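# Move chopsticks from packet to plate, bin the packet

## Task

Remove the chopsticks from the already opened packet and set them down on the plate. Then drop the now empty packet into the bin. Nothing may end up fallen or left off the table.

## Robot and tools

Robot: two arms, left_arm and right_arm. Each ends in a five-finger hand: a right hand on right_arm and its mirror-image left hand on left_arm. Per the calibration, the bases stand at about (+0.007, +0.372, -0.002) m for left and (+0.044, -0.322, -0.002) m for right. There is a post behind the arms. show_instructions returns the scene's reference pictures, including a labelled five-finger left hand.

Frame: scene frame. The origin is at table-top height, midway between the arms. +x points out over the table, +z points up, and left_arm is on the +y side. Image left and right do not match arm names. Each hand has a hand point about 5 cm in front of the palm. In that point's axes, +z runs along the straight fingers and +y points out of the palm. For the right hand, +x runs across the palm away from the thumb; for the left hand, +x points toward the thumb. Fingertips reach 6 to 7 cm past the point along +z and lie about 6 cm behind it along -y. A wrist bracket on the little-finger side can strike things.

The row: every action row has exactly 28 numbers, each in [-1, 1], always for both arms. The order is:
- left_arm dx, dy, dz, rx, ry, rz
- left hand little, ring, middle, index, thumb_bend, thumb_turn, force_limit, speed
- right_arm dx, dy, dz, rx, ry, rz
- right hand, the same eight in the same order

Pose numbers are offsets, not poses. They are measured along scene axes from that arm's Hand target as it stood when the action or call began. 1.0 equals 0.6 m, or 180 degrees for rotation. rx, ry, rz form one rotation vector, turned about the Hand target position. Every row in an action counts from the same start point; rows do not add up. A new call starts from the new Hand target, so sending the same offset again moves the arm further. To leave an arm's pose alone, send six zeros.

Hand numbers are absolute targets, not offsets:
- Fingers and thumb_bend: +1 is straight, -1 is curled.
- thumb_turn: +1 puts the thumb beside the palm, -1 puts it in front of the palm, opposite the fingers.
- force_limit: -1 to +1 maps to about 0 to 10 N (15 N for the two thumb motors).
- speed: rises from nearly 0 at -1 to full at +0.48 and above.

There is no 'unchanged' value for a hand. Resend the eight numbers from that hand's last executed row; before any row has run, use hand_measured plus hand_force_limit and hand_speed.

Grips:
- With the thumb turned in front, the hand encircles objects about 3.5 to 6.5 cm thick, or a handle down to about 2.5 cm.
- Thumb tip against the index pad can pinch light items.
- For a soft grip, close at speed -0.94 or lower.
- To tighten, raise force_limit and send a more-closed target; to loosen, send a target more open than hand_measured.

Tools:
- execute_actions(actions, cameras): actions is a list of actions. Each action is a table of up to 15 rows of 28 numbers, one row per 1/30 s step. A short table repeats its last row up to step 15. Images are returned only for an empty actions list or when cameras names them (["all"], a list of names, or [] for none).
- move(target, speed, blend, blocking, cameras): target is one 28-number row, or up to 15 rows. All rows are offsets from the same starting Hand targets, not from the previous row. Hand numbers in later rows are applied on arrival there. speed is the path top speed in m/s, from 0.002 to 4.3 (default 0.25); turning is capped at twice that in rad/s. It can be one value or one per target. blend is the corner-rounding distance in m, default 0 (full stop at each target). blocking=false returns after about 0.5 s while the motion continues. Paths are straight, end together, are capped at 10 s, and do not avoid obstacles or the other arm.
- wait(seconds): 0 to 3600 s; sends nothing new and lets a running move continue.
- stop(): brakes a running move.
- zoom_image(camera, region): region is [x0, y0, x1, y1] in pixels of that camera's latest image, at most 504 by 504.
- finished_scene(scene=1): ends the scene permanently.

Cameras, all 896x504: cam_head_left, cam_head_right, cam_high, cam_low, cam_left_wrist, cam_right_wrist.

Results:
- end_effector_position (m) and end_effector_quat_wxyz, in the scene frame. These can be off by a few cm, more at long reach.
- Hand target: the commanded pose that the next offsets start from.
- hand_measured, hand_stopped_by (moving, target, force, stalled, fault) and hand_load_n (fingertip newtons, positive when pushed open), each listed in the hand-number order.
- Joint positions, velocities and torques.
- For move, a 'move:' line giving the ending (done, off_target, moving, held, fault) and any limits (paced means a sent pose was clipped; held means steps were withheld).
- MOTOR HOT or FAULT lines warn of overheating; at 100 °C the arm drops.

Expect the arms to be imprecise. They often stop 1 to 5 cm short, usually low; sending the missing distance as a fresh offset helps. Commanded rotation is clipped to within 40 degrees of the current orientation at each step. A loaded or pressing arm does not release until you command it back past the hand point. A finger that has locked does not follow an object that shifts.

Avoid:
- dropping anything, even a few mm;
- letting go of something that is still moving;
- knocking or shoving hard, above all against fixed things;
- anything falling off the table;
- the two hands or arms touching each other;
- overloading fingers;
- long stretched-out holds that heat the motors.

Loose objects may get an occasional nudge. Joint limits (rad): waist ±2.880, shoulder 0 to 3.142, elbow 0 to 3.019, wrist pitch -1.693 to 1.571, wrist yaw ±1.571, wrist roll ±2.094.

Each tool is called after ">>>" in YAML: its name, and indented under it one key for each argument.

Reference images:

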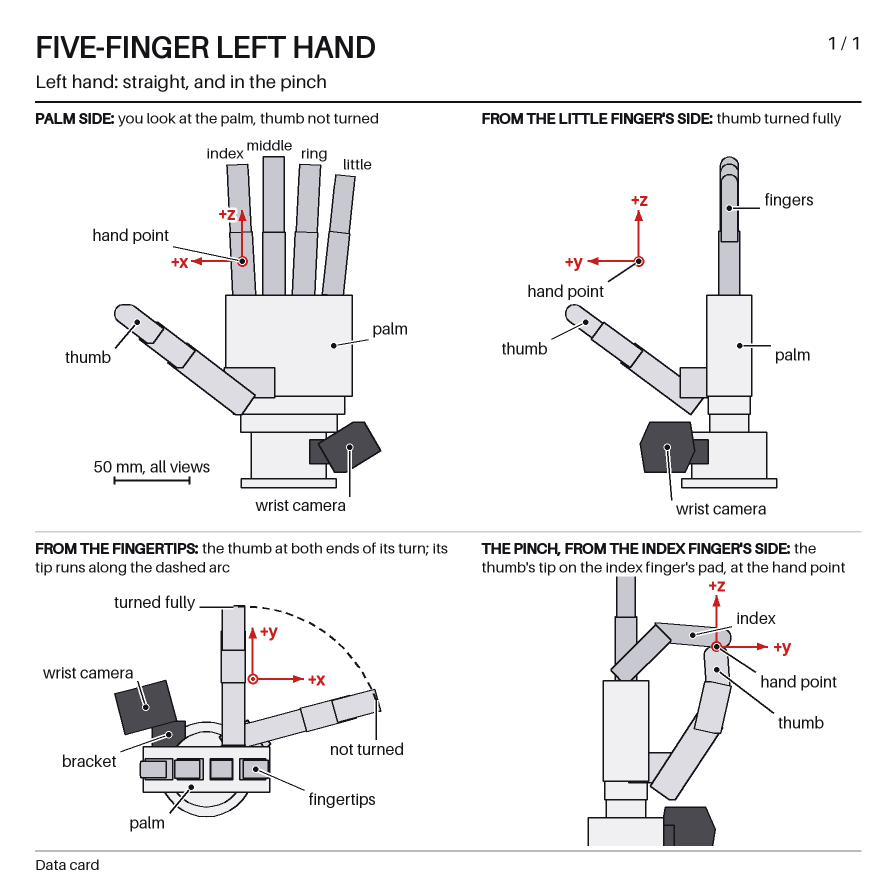

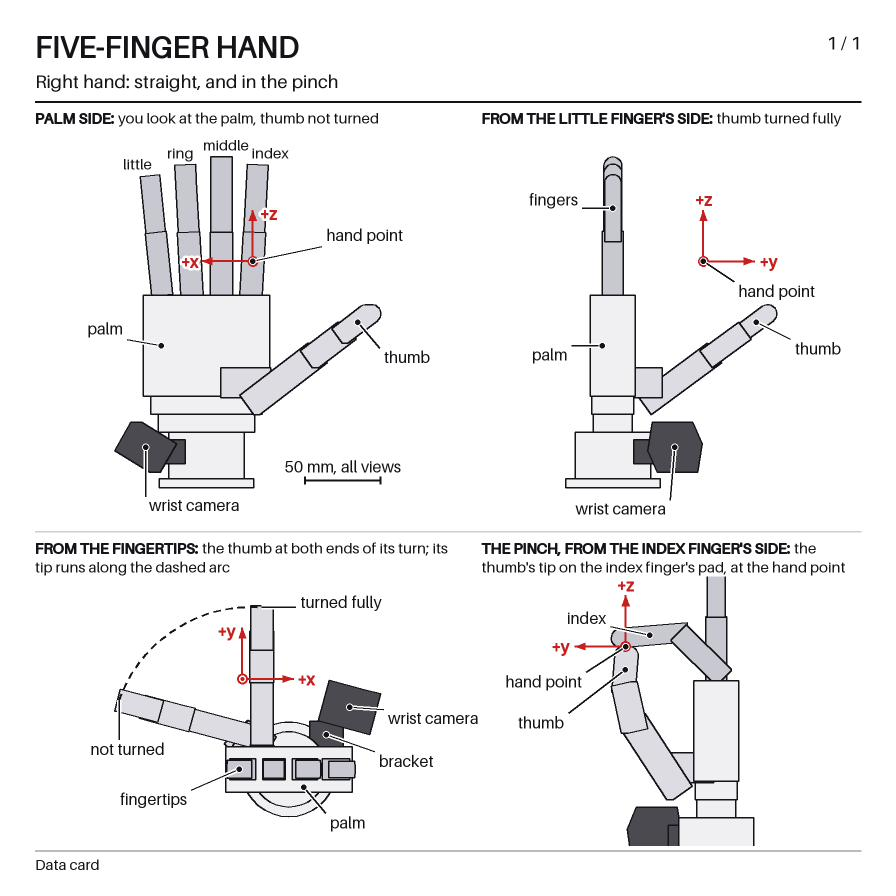

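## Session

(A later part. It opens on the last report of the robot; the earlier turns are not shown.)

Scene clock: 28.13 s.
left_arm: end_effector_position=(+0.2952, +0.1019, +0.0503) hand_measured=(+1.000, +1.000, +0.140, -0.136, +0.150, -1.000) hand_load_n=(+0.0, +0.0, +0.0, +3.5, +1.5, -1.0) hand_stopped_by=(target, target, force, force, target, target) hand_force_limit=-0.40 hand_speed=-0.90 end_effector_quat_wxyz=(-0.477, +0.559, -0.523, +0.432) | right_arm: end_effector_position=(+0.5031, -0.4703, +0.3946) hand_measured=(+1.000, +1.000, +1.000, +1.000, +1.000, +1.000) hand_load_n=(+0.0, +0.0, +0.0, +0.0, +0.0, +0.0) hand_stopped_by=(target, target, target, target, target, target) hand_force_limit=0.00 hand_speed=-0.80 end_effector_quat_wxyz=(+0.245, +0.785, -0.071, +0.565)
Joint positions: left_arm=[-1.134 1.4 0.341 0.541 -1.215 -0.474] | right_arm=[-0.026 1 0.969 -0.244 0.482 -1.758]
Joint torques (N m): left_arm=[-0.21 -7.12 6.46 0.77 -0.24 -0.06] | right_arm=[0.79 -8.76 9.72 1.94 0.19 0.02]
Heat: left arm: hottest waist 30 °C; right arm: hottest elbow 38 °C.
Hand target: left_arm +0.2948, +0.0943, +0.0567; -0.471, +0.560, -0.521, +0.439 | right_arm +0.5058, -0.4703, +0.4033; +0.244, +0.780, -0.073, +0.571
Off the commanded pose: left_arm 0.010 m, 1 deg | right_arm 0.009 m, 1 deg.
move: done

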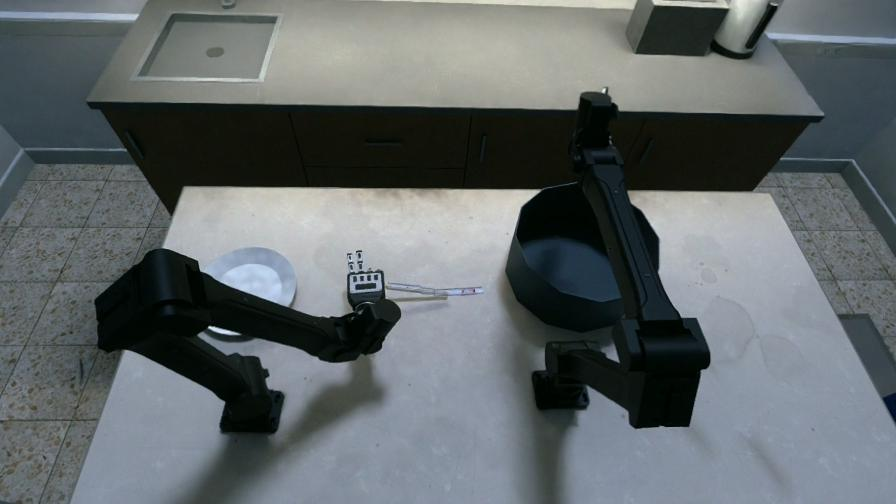

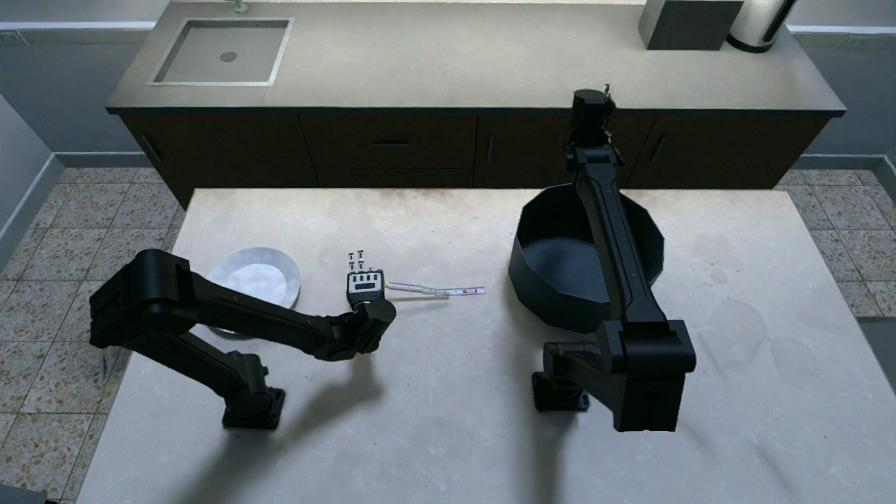

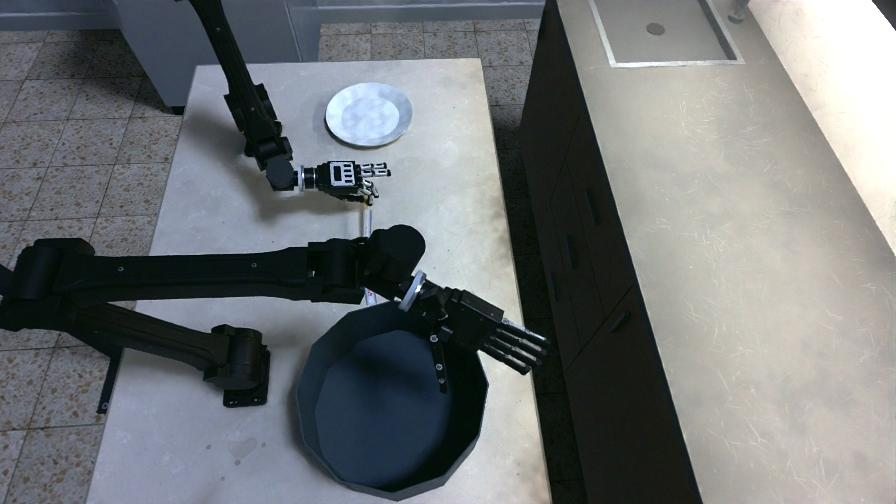

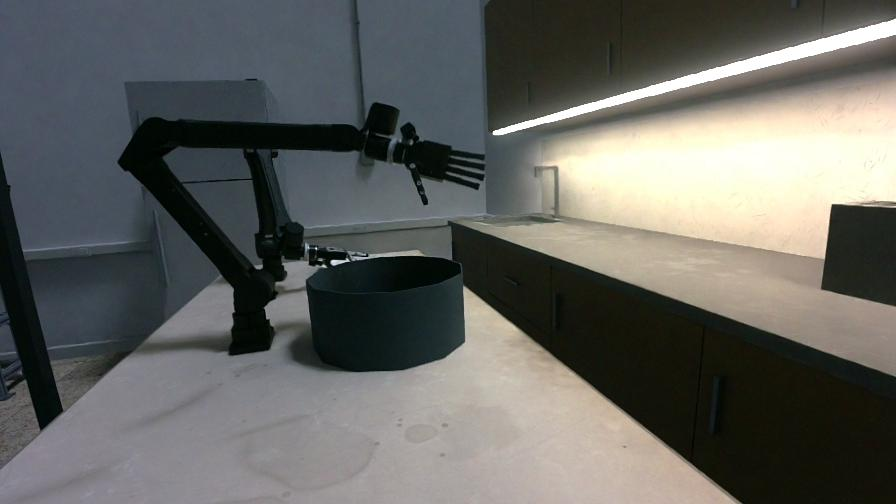

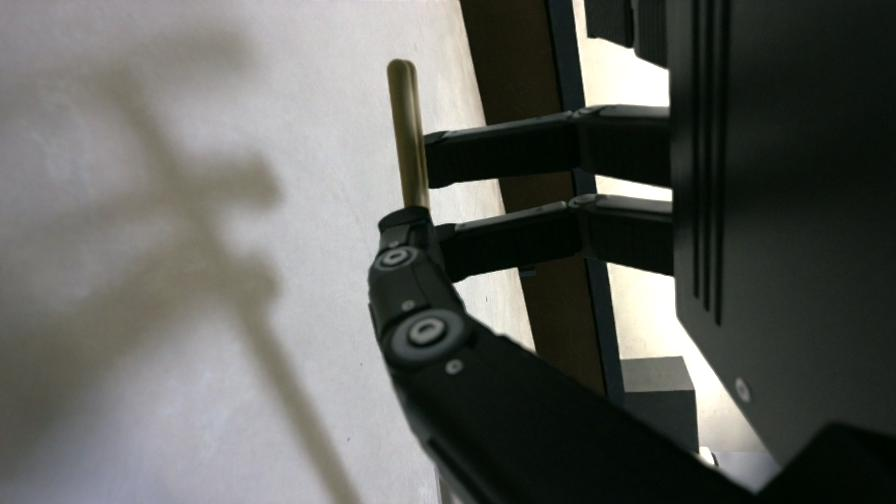

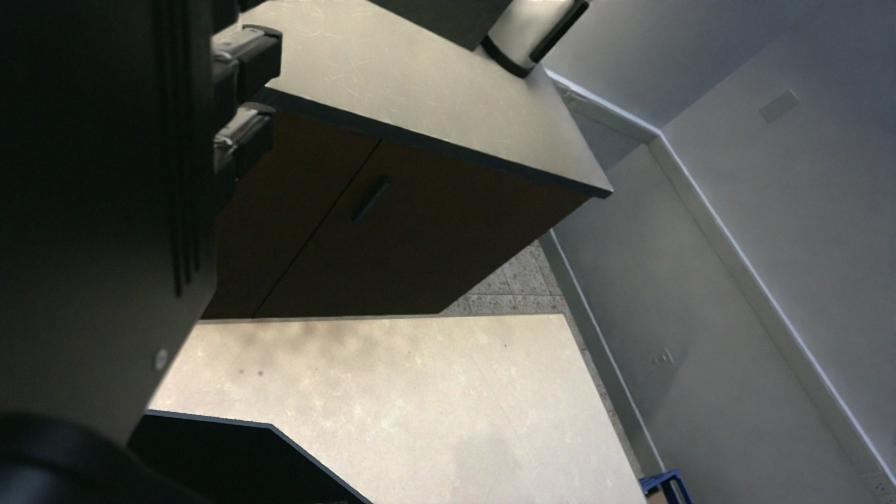

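>>> move:
  target: [0.0,0.07,0.06,0,0,0,1,1,-0.2,-0.5,0.15,-1,-0.4,-0.9,-0.15,0.0,0,0,0,0,1,1,1,1,1,1,0,-0.8]
  cameras: ["all"]
  speed: 0.06

>>> zoom_image:
  camera: "cam_high"
  region: [310, 130, 430, 310]

>>> zoom_image:
  camera: "cam_head_left"
  region: [340, 240, 500, 330]

Scene clock: 32.10 s.
left_arm: end_effector_position=(+0.2960, +0.1281, +0.0970) hand_measured=(+1.000, +1.000, +0.140, -0.136, +0.150, -1.000) hand_load_n=(+0.0, +0.0, +0.0, +3.0, +1.5, -1.0) hand_stopped_by=(target, target, force, force, target, target) hand_force_limit=-0.40 hand_speed=-0.90 end_effector_quat_wxyz=(-0.466, +0.563, -0.515, +0.449) | right_arm: end_effector_position=(+0.4193, -0.4702, +0.4138) hand_measured=(+1.000, +1.000, +1.000, +1.000, +1.000, +1.000) hand_load_n=(+0.0, +0.0, +0.0, +0.0, +0.0, +0.0) hand_stopped_by=(target, target, target, target, target, target) hand_force_limit=0.00 hand_speed=-0.80 end_effector_quat_wxyz=(+0.243, +0.773, -0.076, +0.581)
Joint positions: left_arm=[-1.084 1.13 0.298 0.413 -1.157 -0.413] | right_arm=[-0.026 0.748 0.872 -0.359 0.482 -1.758]
Joint torques (N m): left_arm=[0.91 -4.48 6.23 0.9 -0.16 0.1] | right_arm=[0.85 -6.53 7.31 1.55 0.11 -0.04]
Heat: left arm: hottest waist 30 °C; right arm: hottest elbow 38 °C.
Hand target: left_arm +0.2948, +0.1362, +0.0928; -0.471, +0.560, -0.521, +0.439 | right_arm +0.4158, -0.4703, +0.4034; +0.244, +0.780, -0.073, +0.572
Off the commanded pose: left_arm 0.009 m, 1 deg | right_arm 0.011 m, 1 deg.
move: off_target (right_arm)

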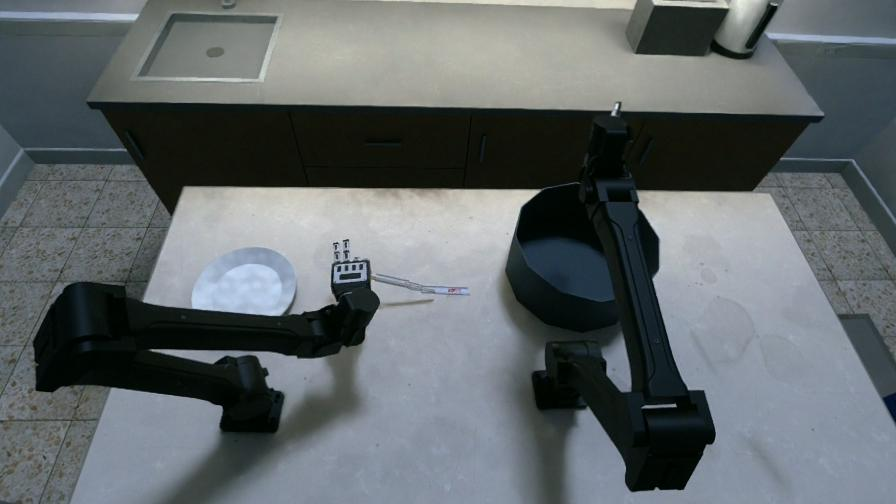

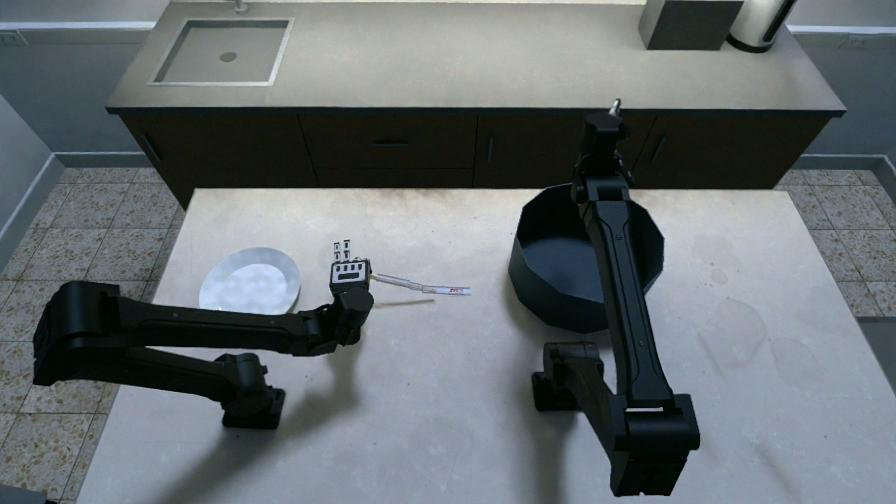

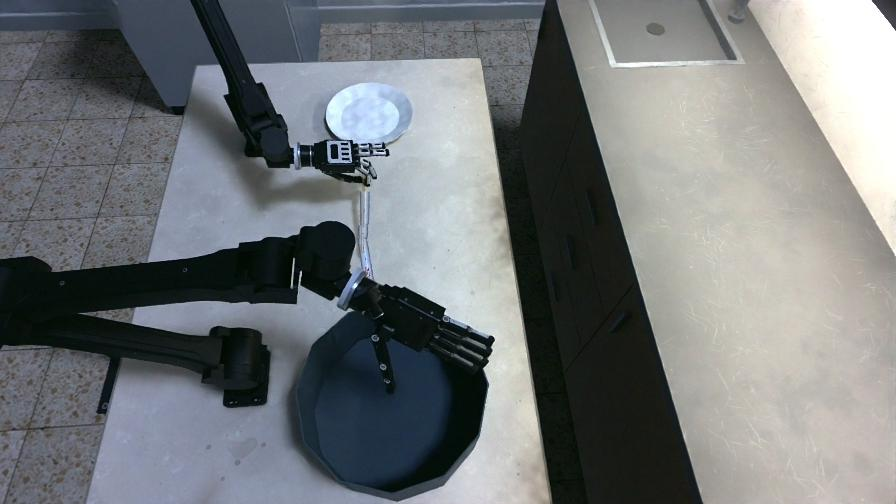

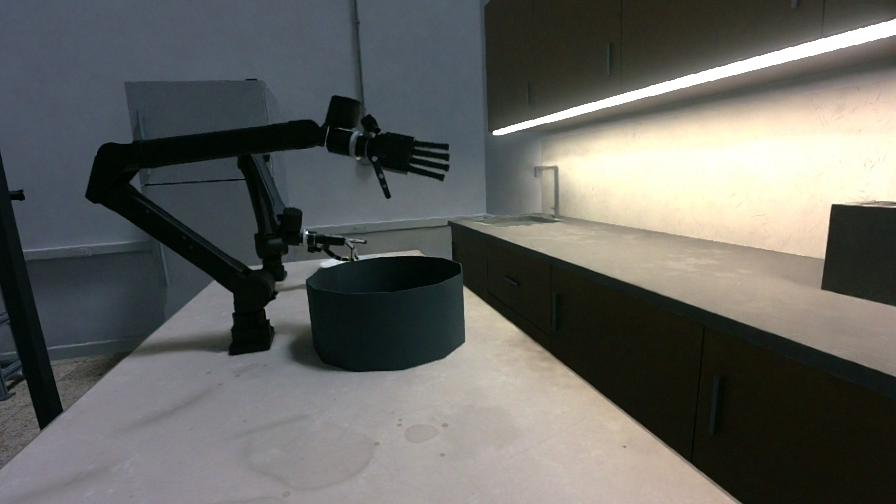

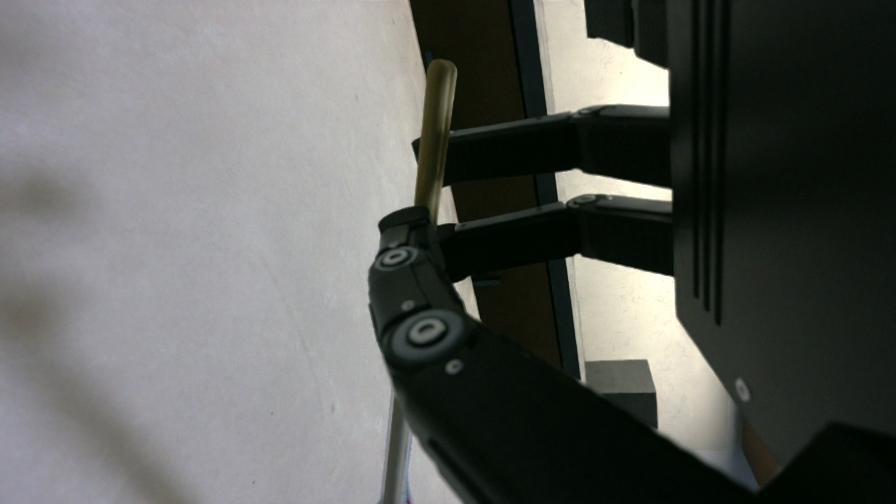

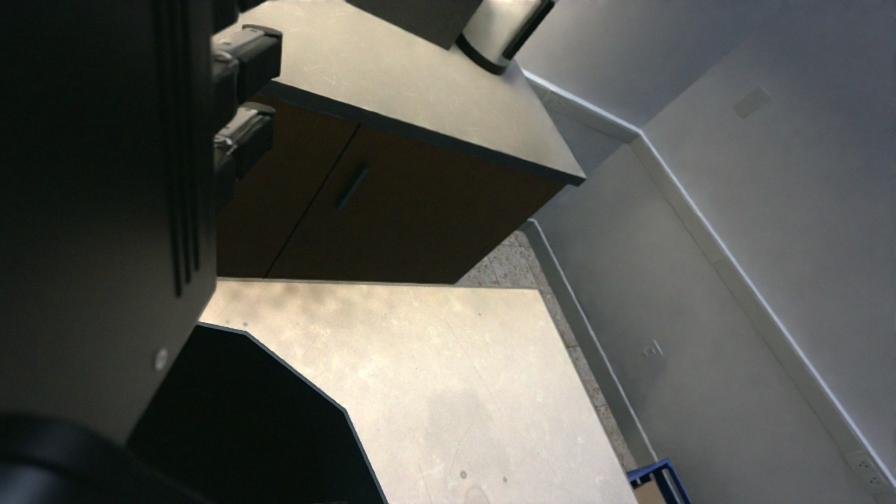

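Scaled by 2.800 from the camera's image (finer frame: 1280x720).

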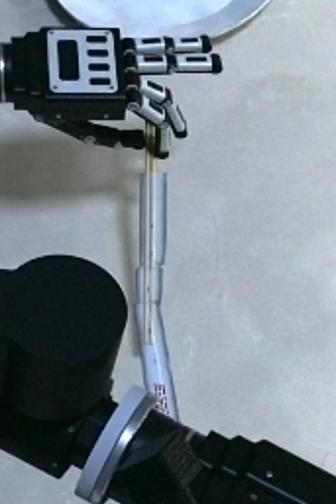

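Scaled by 3.150 from the camera's image (finer frame: 1280x720).

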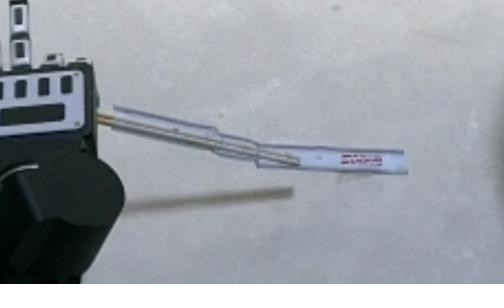

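>>> move:
  target: [0.0,0.0,0.05,0,0,0,1,1,-0.2,-0.5,0.15,-1,-0.4,-0.9,-0.2263,0.6833,-0.4223,0.566,-0.117,0.005,1,1,0.4,0.4,0.1,-1,-0.4,0]
  cameras: ["all"]
  speed: 0.2

>>> zoom_image:
  camera: "cam_high"
  region: [310, 130, 430, 310]

>>> zoom_image:
  camera: "cam_head_left"
  region: [340, 240, 500, 330]

Scene clock: 39.17 s.
left_arm: end_effector_position=(+0.2888, +0.1433, +0.1078) hand_measured=(+1.000, +1.000, +0.140, -0.136, +0.150, -1.000) hand_load_n=(+0.0, +0.0, +0.0, +3.0, +1.5, -0.5) hand_stopped_by=(target, target, force, force, target, target) hand_force_limit=-0.40 hand_speed=-0.90 end_effector_quat_wxyz=(-0.472, +0.557, -0.528, +0.433) | right_arm: end_effector_position=(+0.2834, -0.0619, +0.1582) hand_measured=(+1.000, +1.000, +0.400, +0.400, +0.100, -1.000) hand_load_n=(+0.0, +0.0, +0.0, +0.0, +0.0, +0.0) hand_stopped_by=(target, target, target, target, target, target) hand_force_limit=-0.40 hand_speed=0.00 end_effector_quat_wxyz=(-0.466, +0.576, -0.520, +0.425)
Joint positions: left_arm=[-1.084 1.014 0.298 0.254 -1.157 -0.412] | right_arm=[1.25 0.806 0.386 -0.08 1.129 0.454]
Joint torques (N m): left_arm=[0.79 -3.43 9.91 0.91 -0.21 0.09] | right_arm=[1.49 -3.6 6.65 2.15 0.53 0.14]
Heat: left arm: hottest waist 30 °C; right arm: hottest elbow 38 °C.
Hand target: left_arm +0.2948, +0.1362, +0.1228; -0.471, +0.560, -0.521, +0.439 | right_arm +0.2800, -0.0603, +0.1500; -0.468, +0.578, -0.520, +0.422
Off the commanded pose: left_arm 0.018 m, 1 deg | right_arm 0.009 m, 0 deg.
move: off_target (left_arm)

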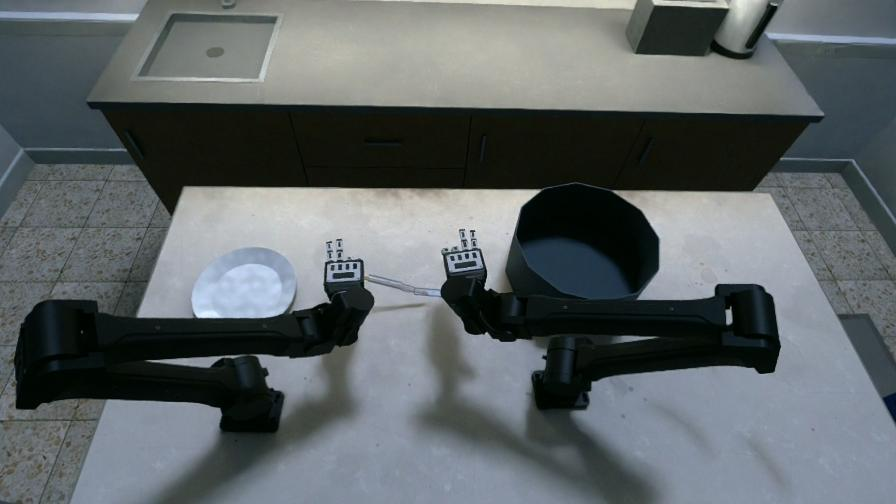

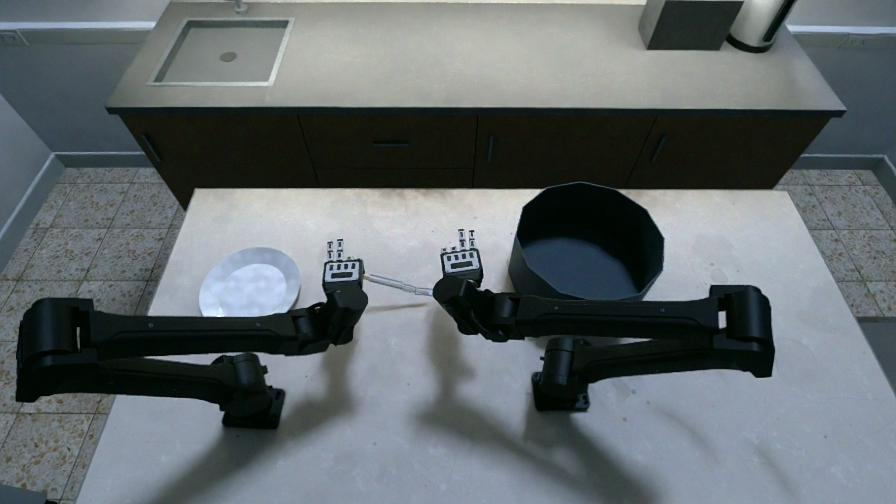

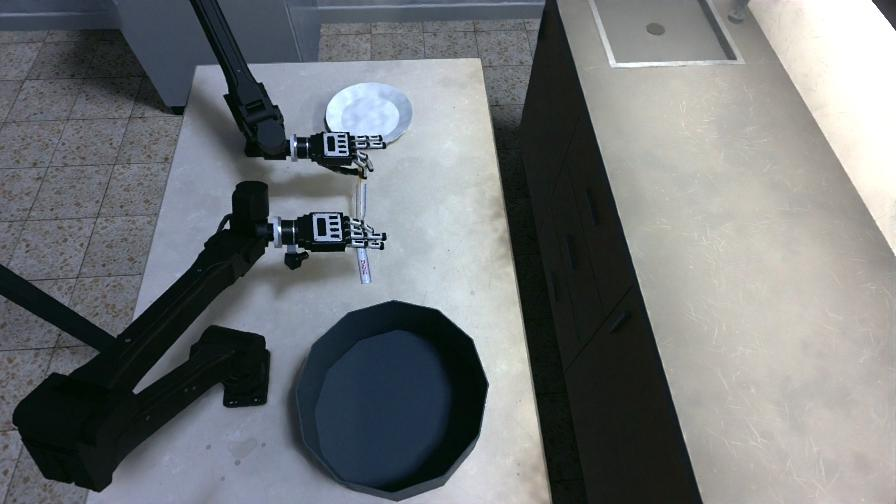

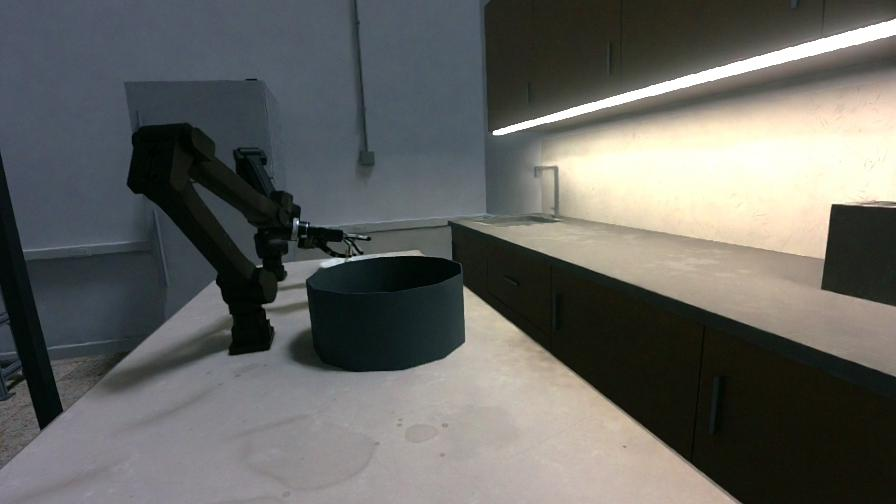

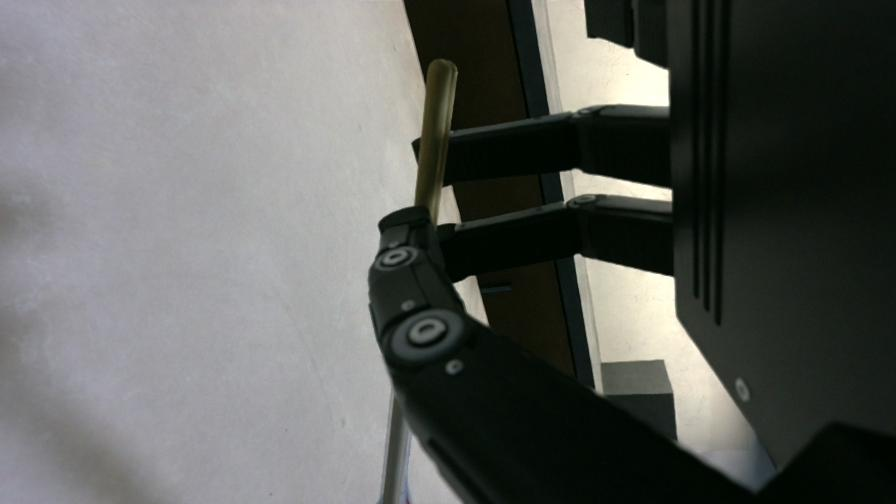

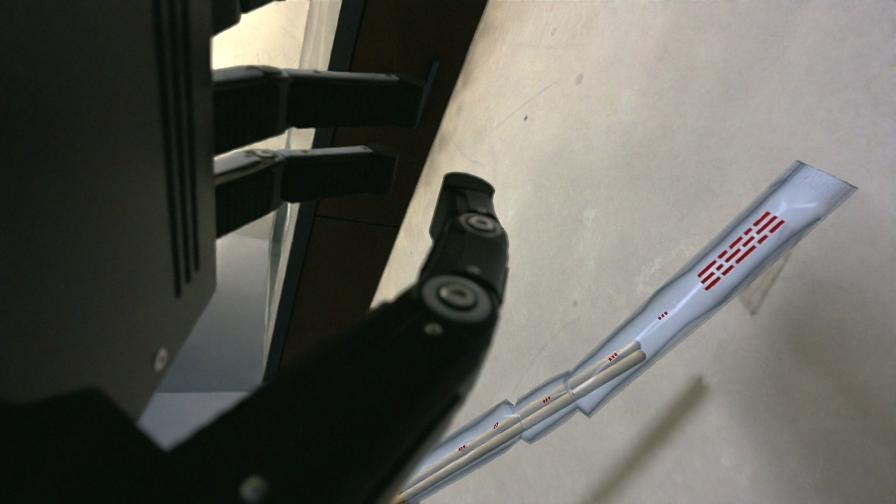

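Scaled by 2.800 from the camera's image (finer frame: 1280x720).

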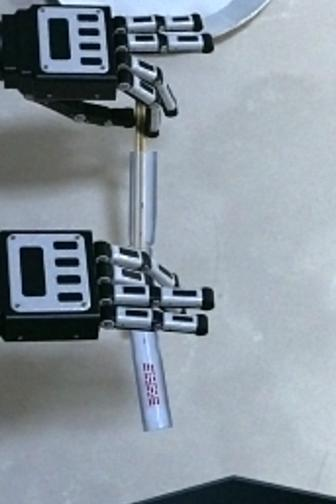

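Scaled by 3.150 from the camera's image (finer frame: 1280x720).

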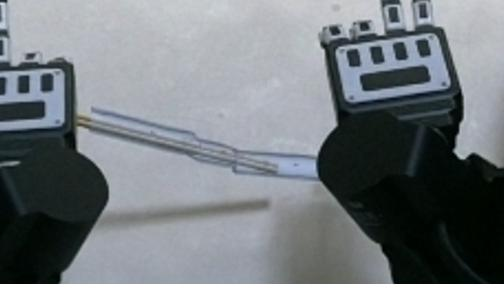

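>>> move:
  target: [0.0,0.0,0.0,0,0,0,1,1,-0.2,-0.5,0.15,-1,-0.4,-0.9,0.015,0.0,-0.1,0,0,0.033,1,1,0.4,0.4,0.1,-1,-0.4,0]
  cameras: ["cam_right_wrist","cam_high","cam_low"]
  speed: 0.1

>>> zoom_image:
  camera: "cam_high"
  region: [310, 130, 430, 310]

Scene clock: 42.37 s.
left_arm: end_effector_position=(+0.2888, +0.1433, +0.1078) hand_measured=(+1.000, +1.000, +0.140, -0.136, +0.150, -1.000) hand_load_n=(+0.0, +0.0, +0.0, +3.0, +1.5, -1.0) hand_stopped_by=(target, target, force, force, target, target) hand_force_limit=-0.40 hand_speed=-0.90 end_effector_quat_wxyz=(-0.472, +0.557, -0.528, +0.433) | right_arm: end_effector_position=(+0.2872, -0.0537, +0.0981) hand_measured=(+1.000, +1.000, +0.400, +0.400, +0.100, -1.000) hand_load_n=(+0.0, +0.0, +0.0, +0.0, +0.0, +0.0) hand_stopped_by=(target, target, target, target, target, target) hand_force_limit=-0.40 hand_speed=0.00 end_effector_quat_wxyz=(-0.497, +0.600, -0.492, +0.390)
Joint positions: left_arm=[-1.084 1.014 0.298 0.254 -1.157 -0.412] | right_arm=[1.182 0.956 0.225 0.371 0.958 0.32]
Joint torques (N m): left_arm=[0.79 -3.43 9.91 0.91 -0.2 0.09] | right_arm=[-0.32 -3.96 5.35 2.69 0.22 -0.14]
Heat: left arm: hottest waist 30 °C; right arm: hottest elbow 37 °C.
Hand target: left_arm +0.2948, +0.1361, +0.1228; -0.471, +0.560, -0.521, +0.439 | right_arm +0.2891, -0.0603, +0.0901; -0.489, +0.604, -0.489, +0.397
Off the commanded pose: left_arm 0.018 m, 1 deg | right_arm 0.011 m, 1 deg.
move: off_target (right_arm)
Images, in order (width x height): cam_high 896x504, cam_low 896x504, cam_right_wrist 896x504.

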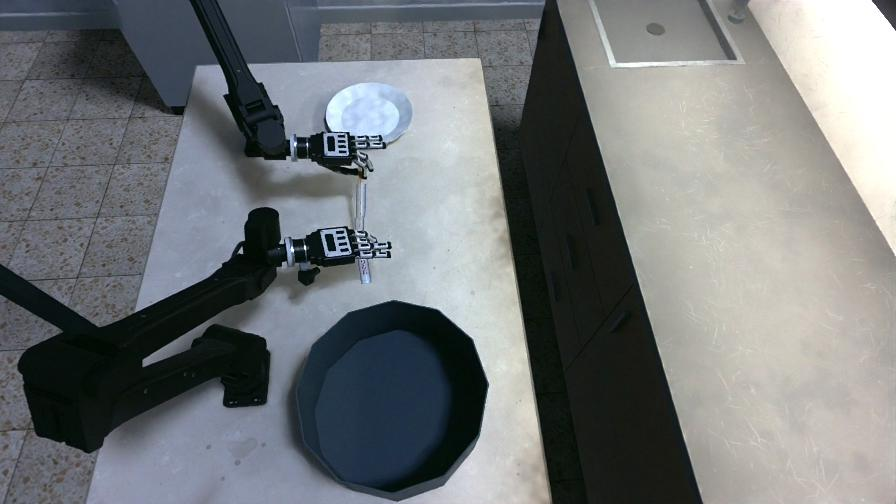

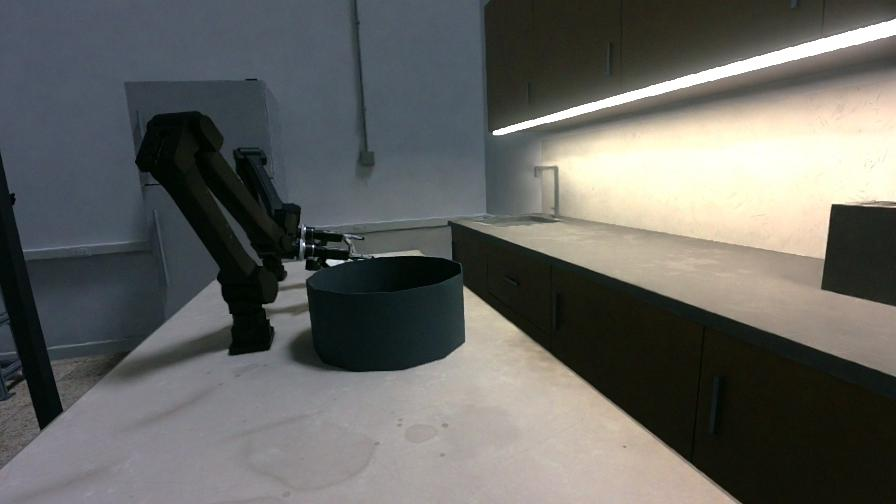

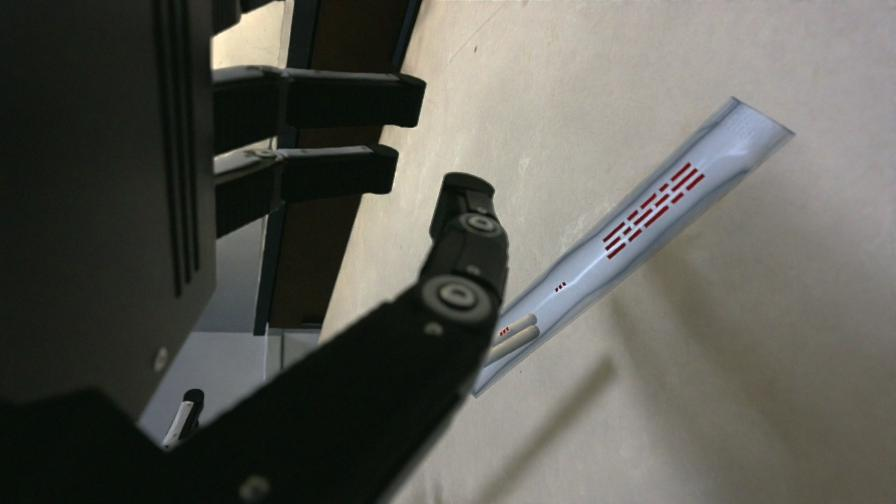

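Scaled by 2.800 from the camera's image (finer frame: 1280x720).

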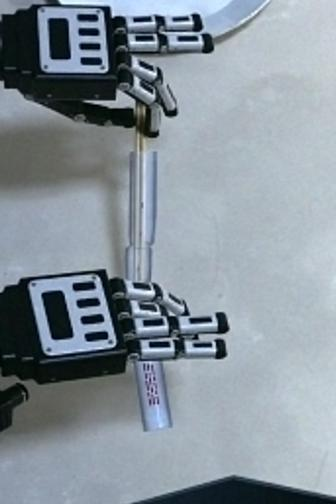

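>>> move:
  target: [0.0,0.0,0.0,0,0,0,1,1,-0.2,-0.5,0.15,-1,-0.4,-0.9,-0.048,0.0,-0.05,0,0,0.0,1,1,0.4,0.4,0.1,-1,-0.4,0]
  cameras: ["cam_right_wrist","cam_high","cam_head_left"]
  speed: 0.1

>>> zoom_image:
  camera: "cam_high"
  region: [310, 130, 430, 310]

Scene clock: 44.73 s.
left_arm: end_effector_position=(+0.2888, +0.1433, +0.1078) hand_measured=(+1.000, +1.000, +0.140, -0.136, +0.150, -1.000) hand_load_n=(+0.0, +0.0, +0.0, +3.0, +1.5, -1.0) hand_stopped_by=(target, target, force, force, target, target) hand_force_limit=-0.40 hand_speed=-0.90 end_effector_quat_wxyz=(-0.472, +0.557, -0.528, +0.433) | right_arm: end_effector_position=(+0.2642, -0.0598, +0.0653) hand_measured=(+1.000, +1.000, +0.400, +0.400, +0.100, -1.000) hand_load_n=(+0.0, +0.0, +0.0, +0.0, +0.0, +0.0) hand_stopped_by=(target, target, target, target, target, target) hand_force_limit=-0.40 hand_speed=0.00 end_effector_quat_wxyz=(-0.486, +0.603, -0.489, +0.401)
Joint positions: left_arm=[-1.084 1.014 0.298 0.254 -1.157 -0.412] | right_arm=[1.29 1.056 0.173 0.437 1.073 0.388]
Joint torques (N m): left_arm=[0.85 -3.37 9.92 0.85 -0.2 0.09] | right_arm=[1.85 -4.25 4.78 2.44 0.53 0.19]
Heat: left arm: hottest waist 30 °C; right arm: hottest elbow 37 °C.
Hand target: left_arm +0.2948, +0.1361, +0.1228; -0.471, +0.560, -0.521, +0.439 | right_arm +0.2602, -0.0602, +0.0601; -0.489, +0.604, -0.489, +0.397
Off the commanded pose: left_arm 0.018 m, 1 deg | right_arm 0.007 m, 1 deg.
move: done
Images, in order (width x height): cam_head_left 896x504, cam_high 896x504, cam_right_wrist 896x504.

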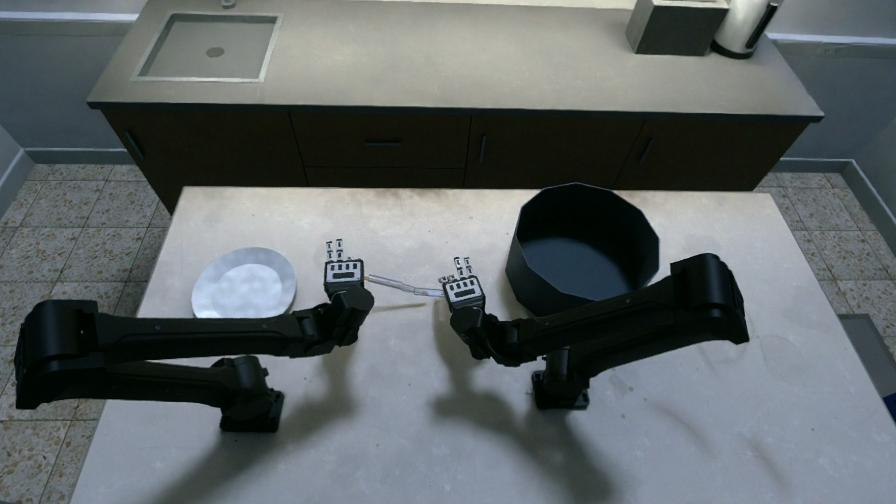

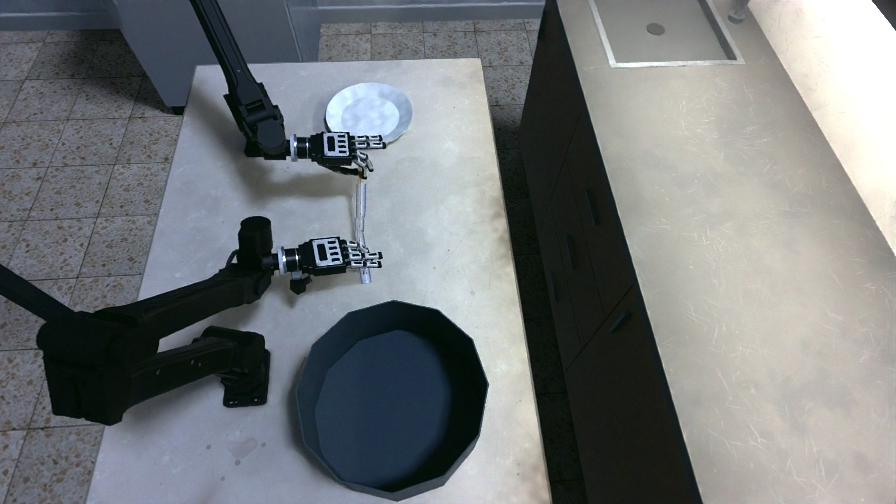

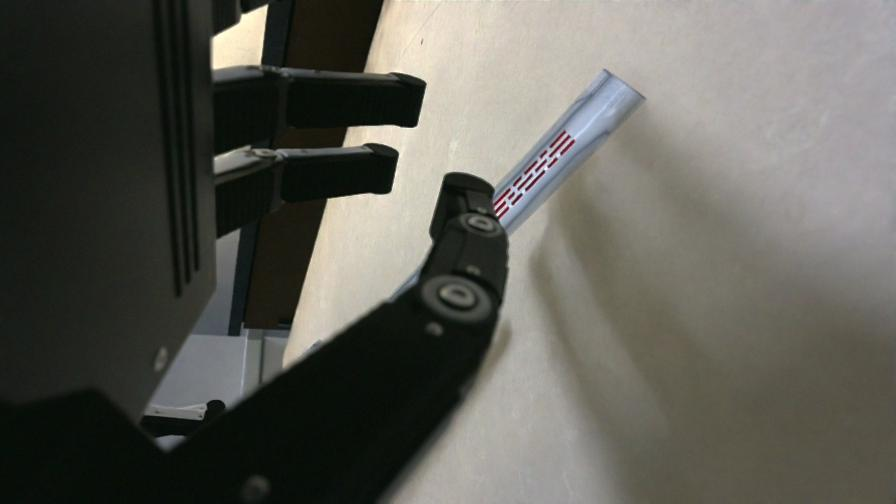

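Scaled by 2.800 from the camera's image (finer frame: 1280x720).

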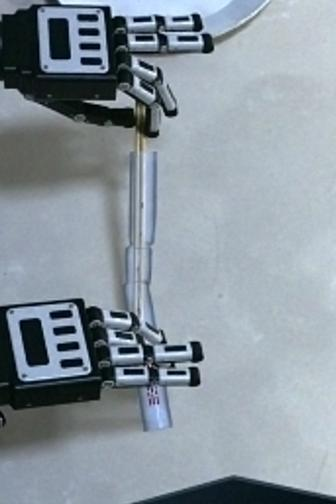

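>>> move:
  target: [0.0,0.0,0.0,0,0,0,1,1,-0.2,-0.5,0.15,-1,-0.4,-0.9,0.025,0.0,-0.01,0,0,0.0,1,1,0.4,0.4,0.1,-1,-0.4,0]
  cameras: ["cam_right_wrist","cam_high"]
  speed: 0.05

>>> zoom_image:
  camera: "cam_high"
  region: [310, 130, 430, 310]

>>> zoom_image:
  camera: "cam_right_wrist"
  region: [350, 30, 650, 330]

Scene clock: 46.60 s.
left_arm: end_effector_position=(+0.2888, +0.1433, +0.1078) hand_measured=(+1.000, +1.000, +0.140, -0.136, +0.150, -1.000) hand_load_n=(+0.0, +0.0, +0.0, +3.0, +1.5, -1.0) hand_stopped_by=(target, target, force, force, target, target) hand_force_limit=-0.40 hand_speed=-0.90 end_effector_quat_wxyz=(-0.472, +0.557, -0.528, +0.433) | right_arm: end_effector_position=(+0.2734, -0.0531, +0.0608) hand_measured=(+1.000, +1.000, +0.400, +0.400, +0.100, -1.000) hand_load_n=(+0.0, +0.0, +0.0, +0.0, -0.5, +0.0) hand_stopped_by=(target, target, target, target, target, target) hand_force_limit=-0.40 hand_speed=0.00 end_effector_quat_wxyz=(-0.496, +0.600, -0.492, +0.390)
Joint positions: left_arm=[-1.084 1.014 0.298 0.254 -1.157 -0.412] | right_arm=[1.244 1.127 0.169 0.562 1.016 0.363]
Joint torques (N m): left_arm=[0.79 -3.37 9.92 0.88 -0.21 0.09] | right_arm=[-0.56 -4.89 4.36 2.21 0.25 -0.15]
Heat: left arm: hottest waist 30 °C; right arm: hottest elbow 37 °C.
Hand target: left_arm +0.2948, +0.1361, +0.1228; -0.471, +0.560, -0.521, +0.439 | right_arm +0.2753, -0.0604, +0.0541; -0.489, +0.604, -0.489, +0.397
Off the commanded pose: left_arm 0.018 m, 1 deg | right_arm 0.010 m, 1 deg.
move: done
Images, in order (width x height): cam_high 896x504, cam_right_wrist 896x504.

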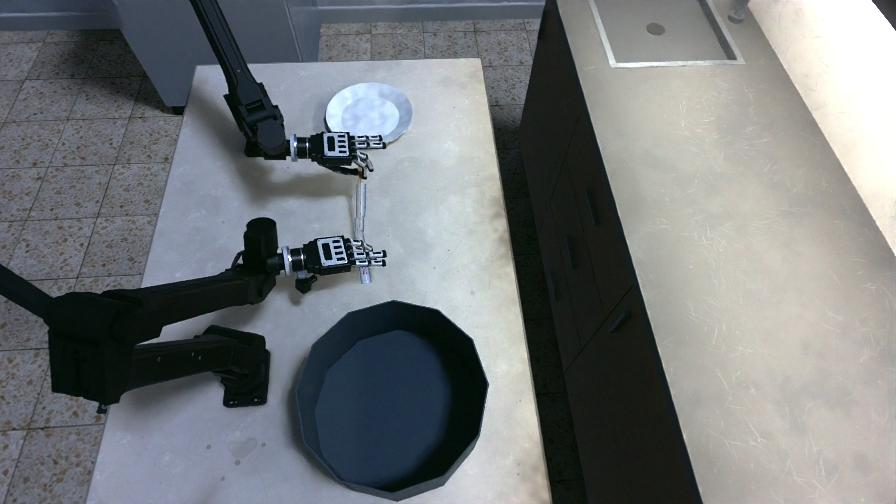

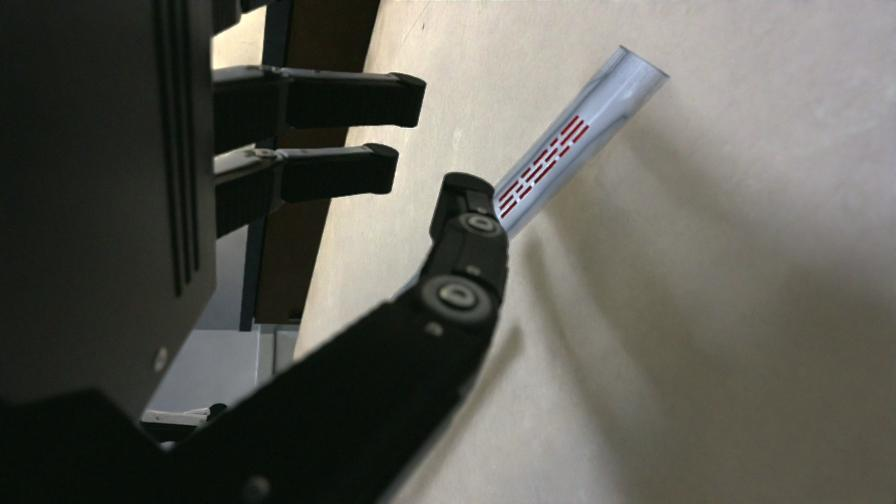

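Scaled by 2.800 from the camera's image (finer frame: 1280x720).

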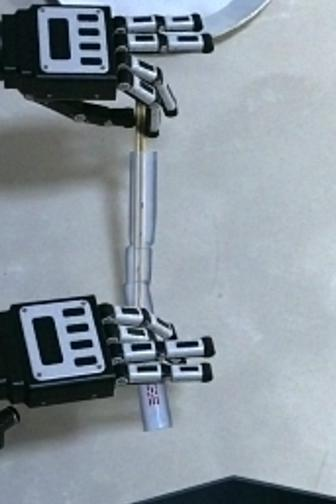

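Scaled by 1.680 from the camera's image (finer frame: 1280x720).

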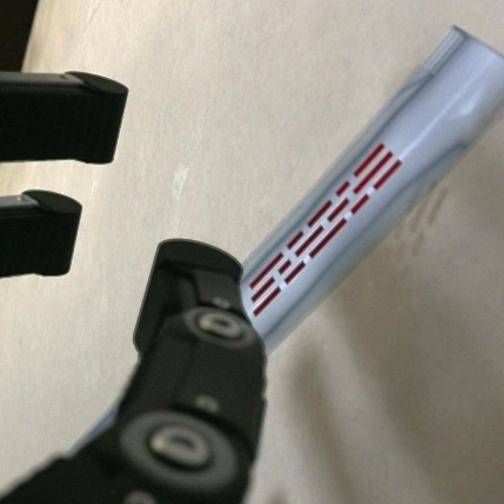

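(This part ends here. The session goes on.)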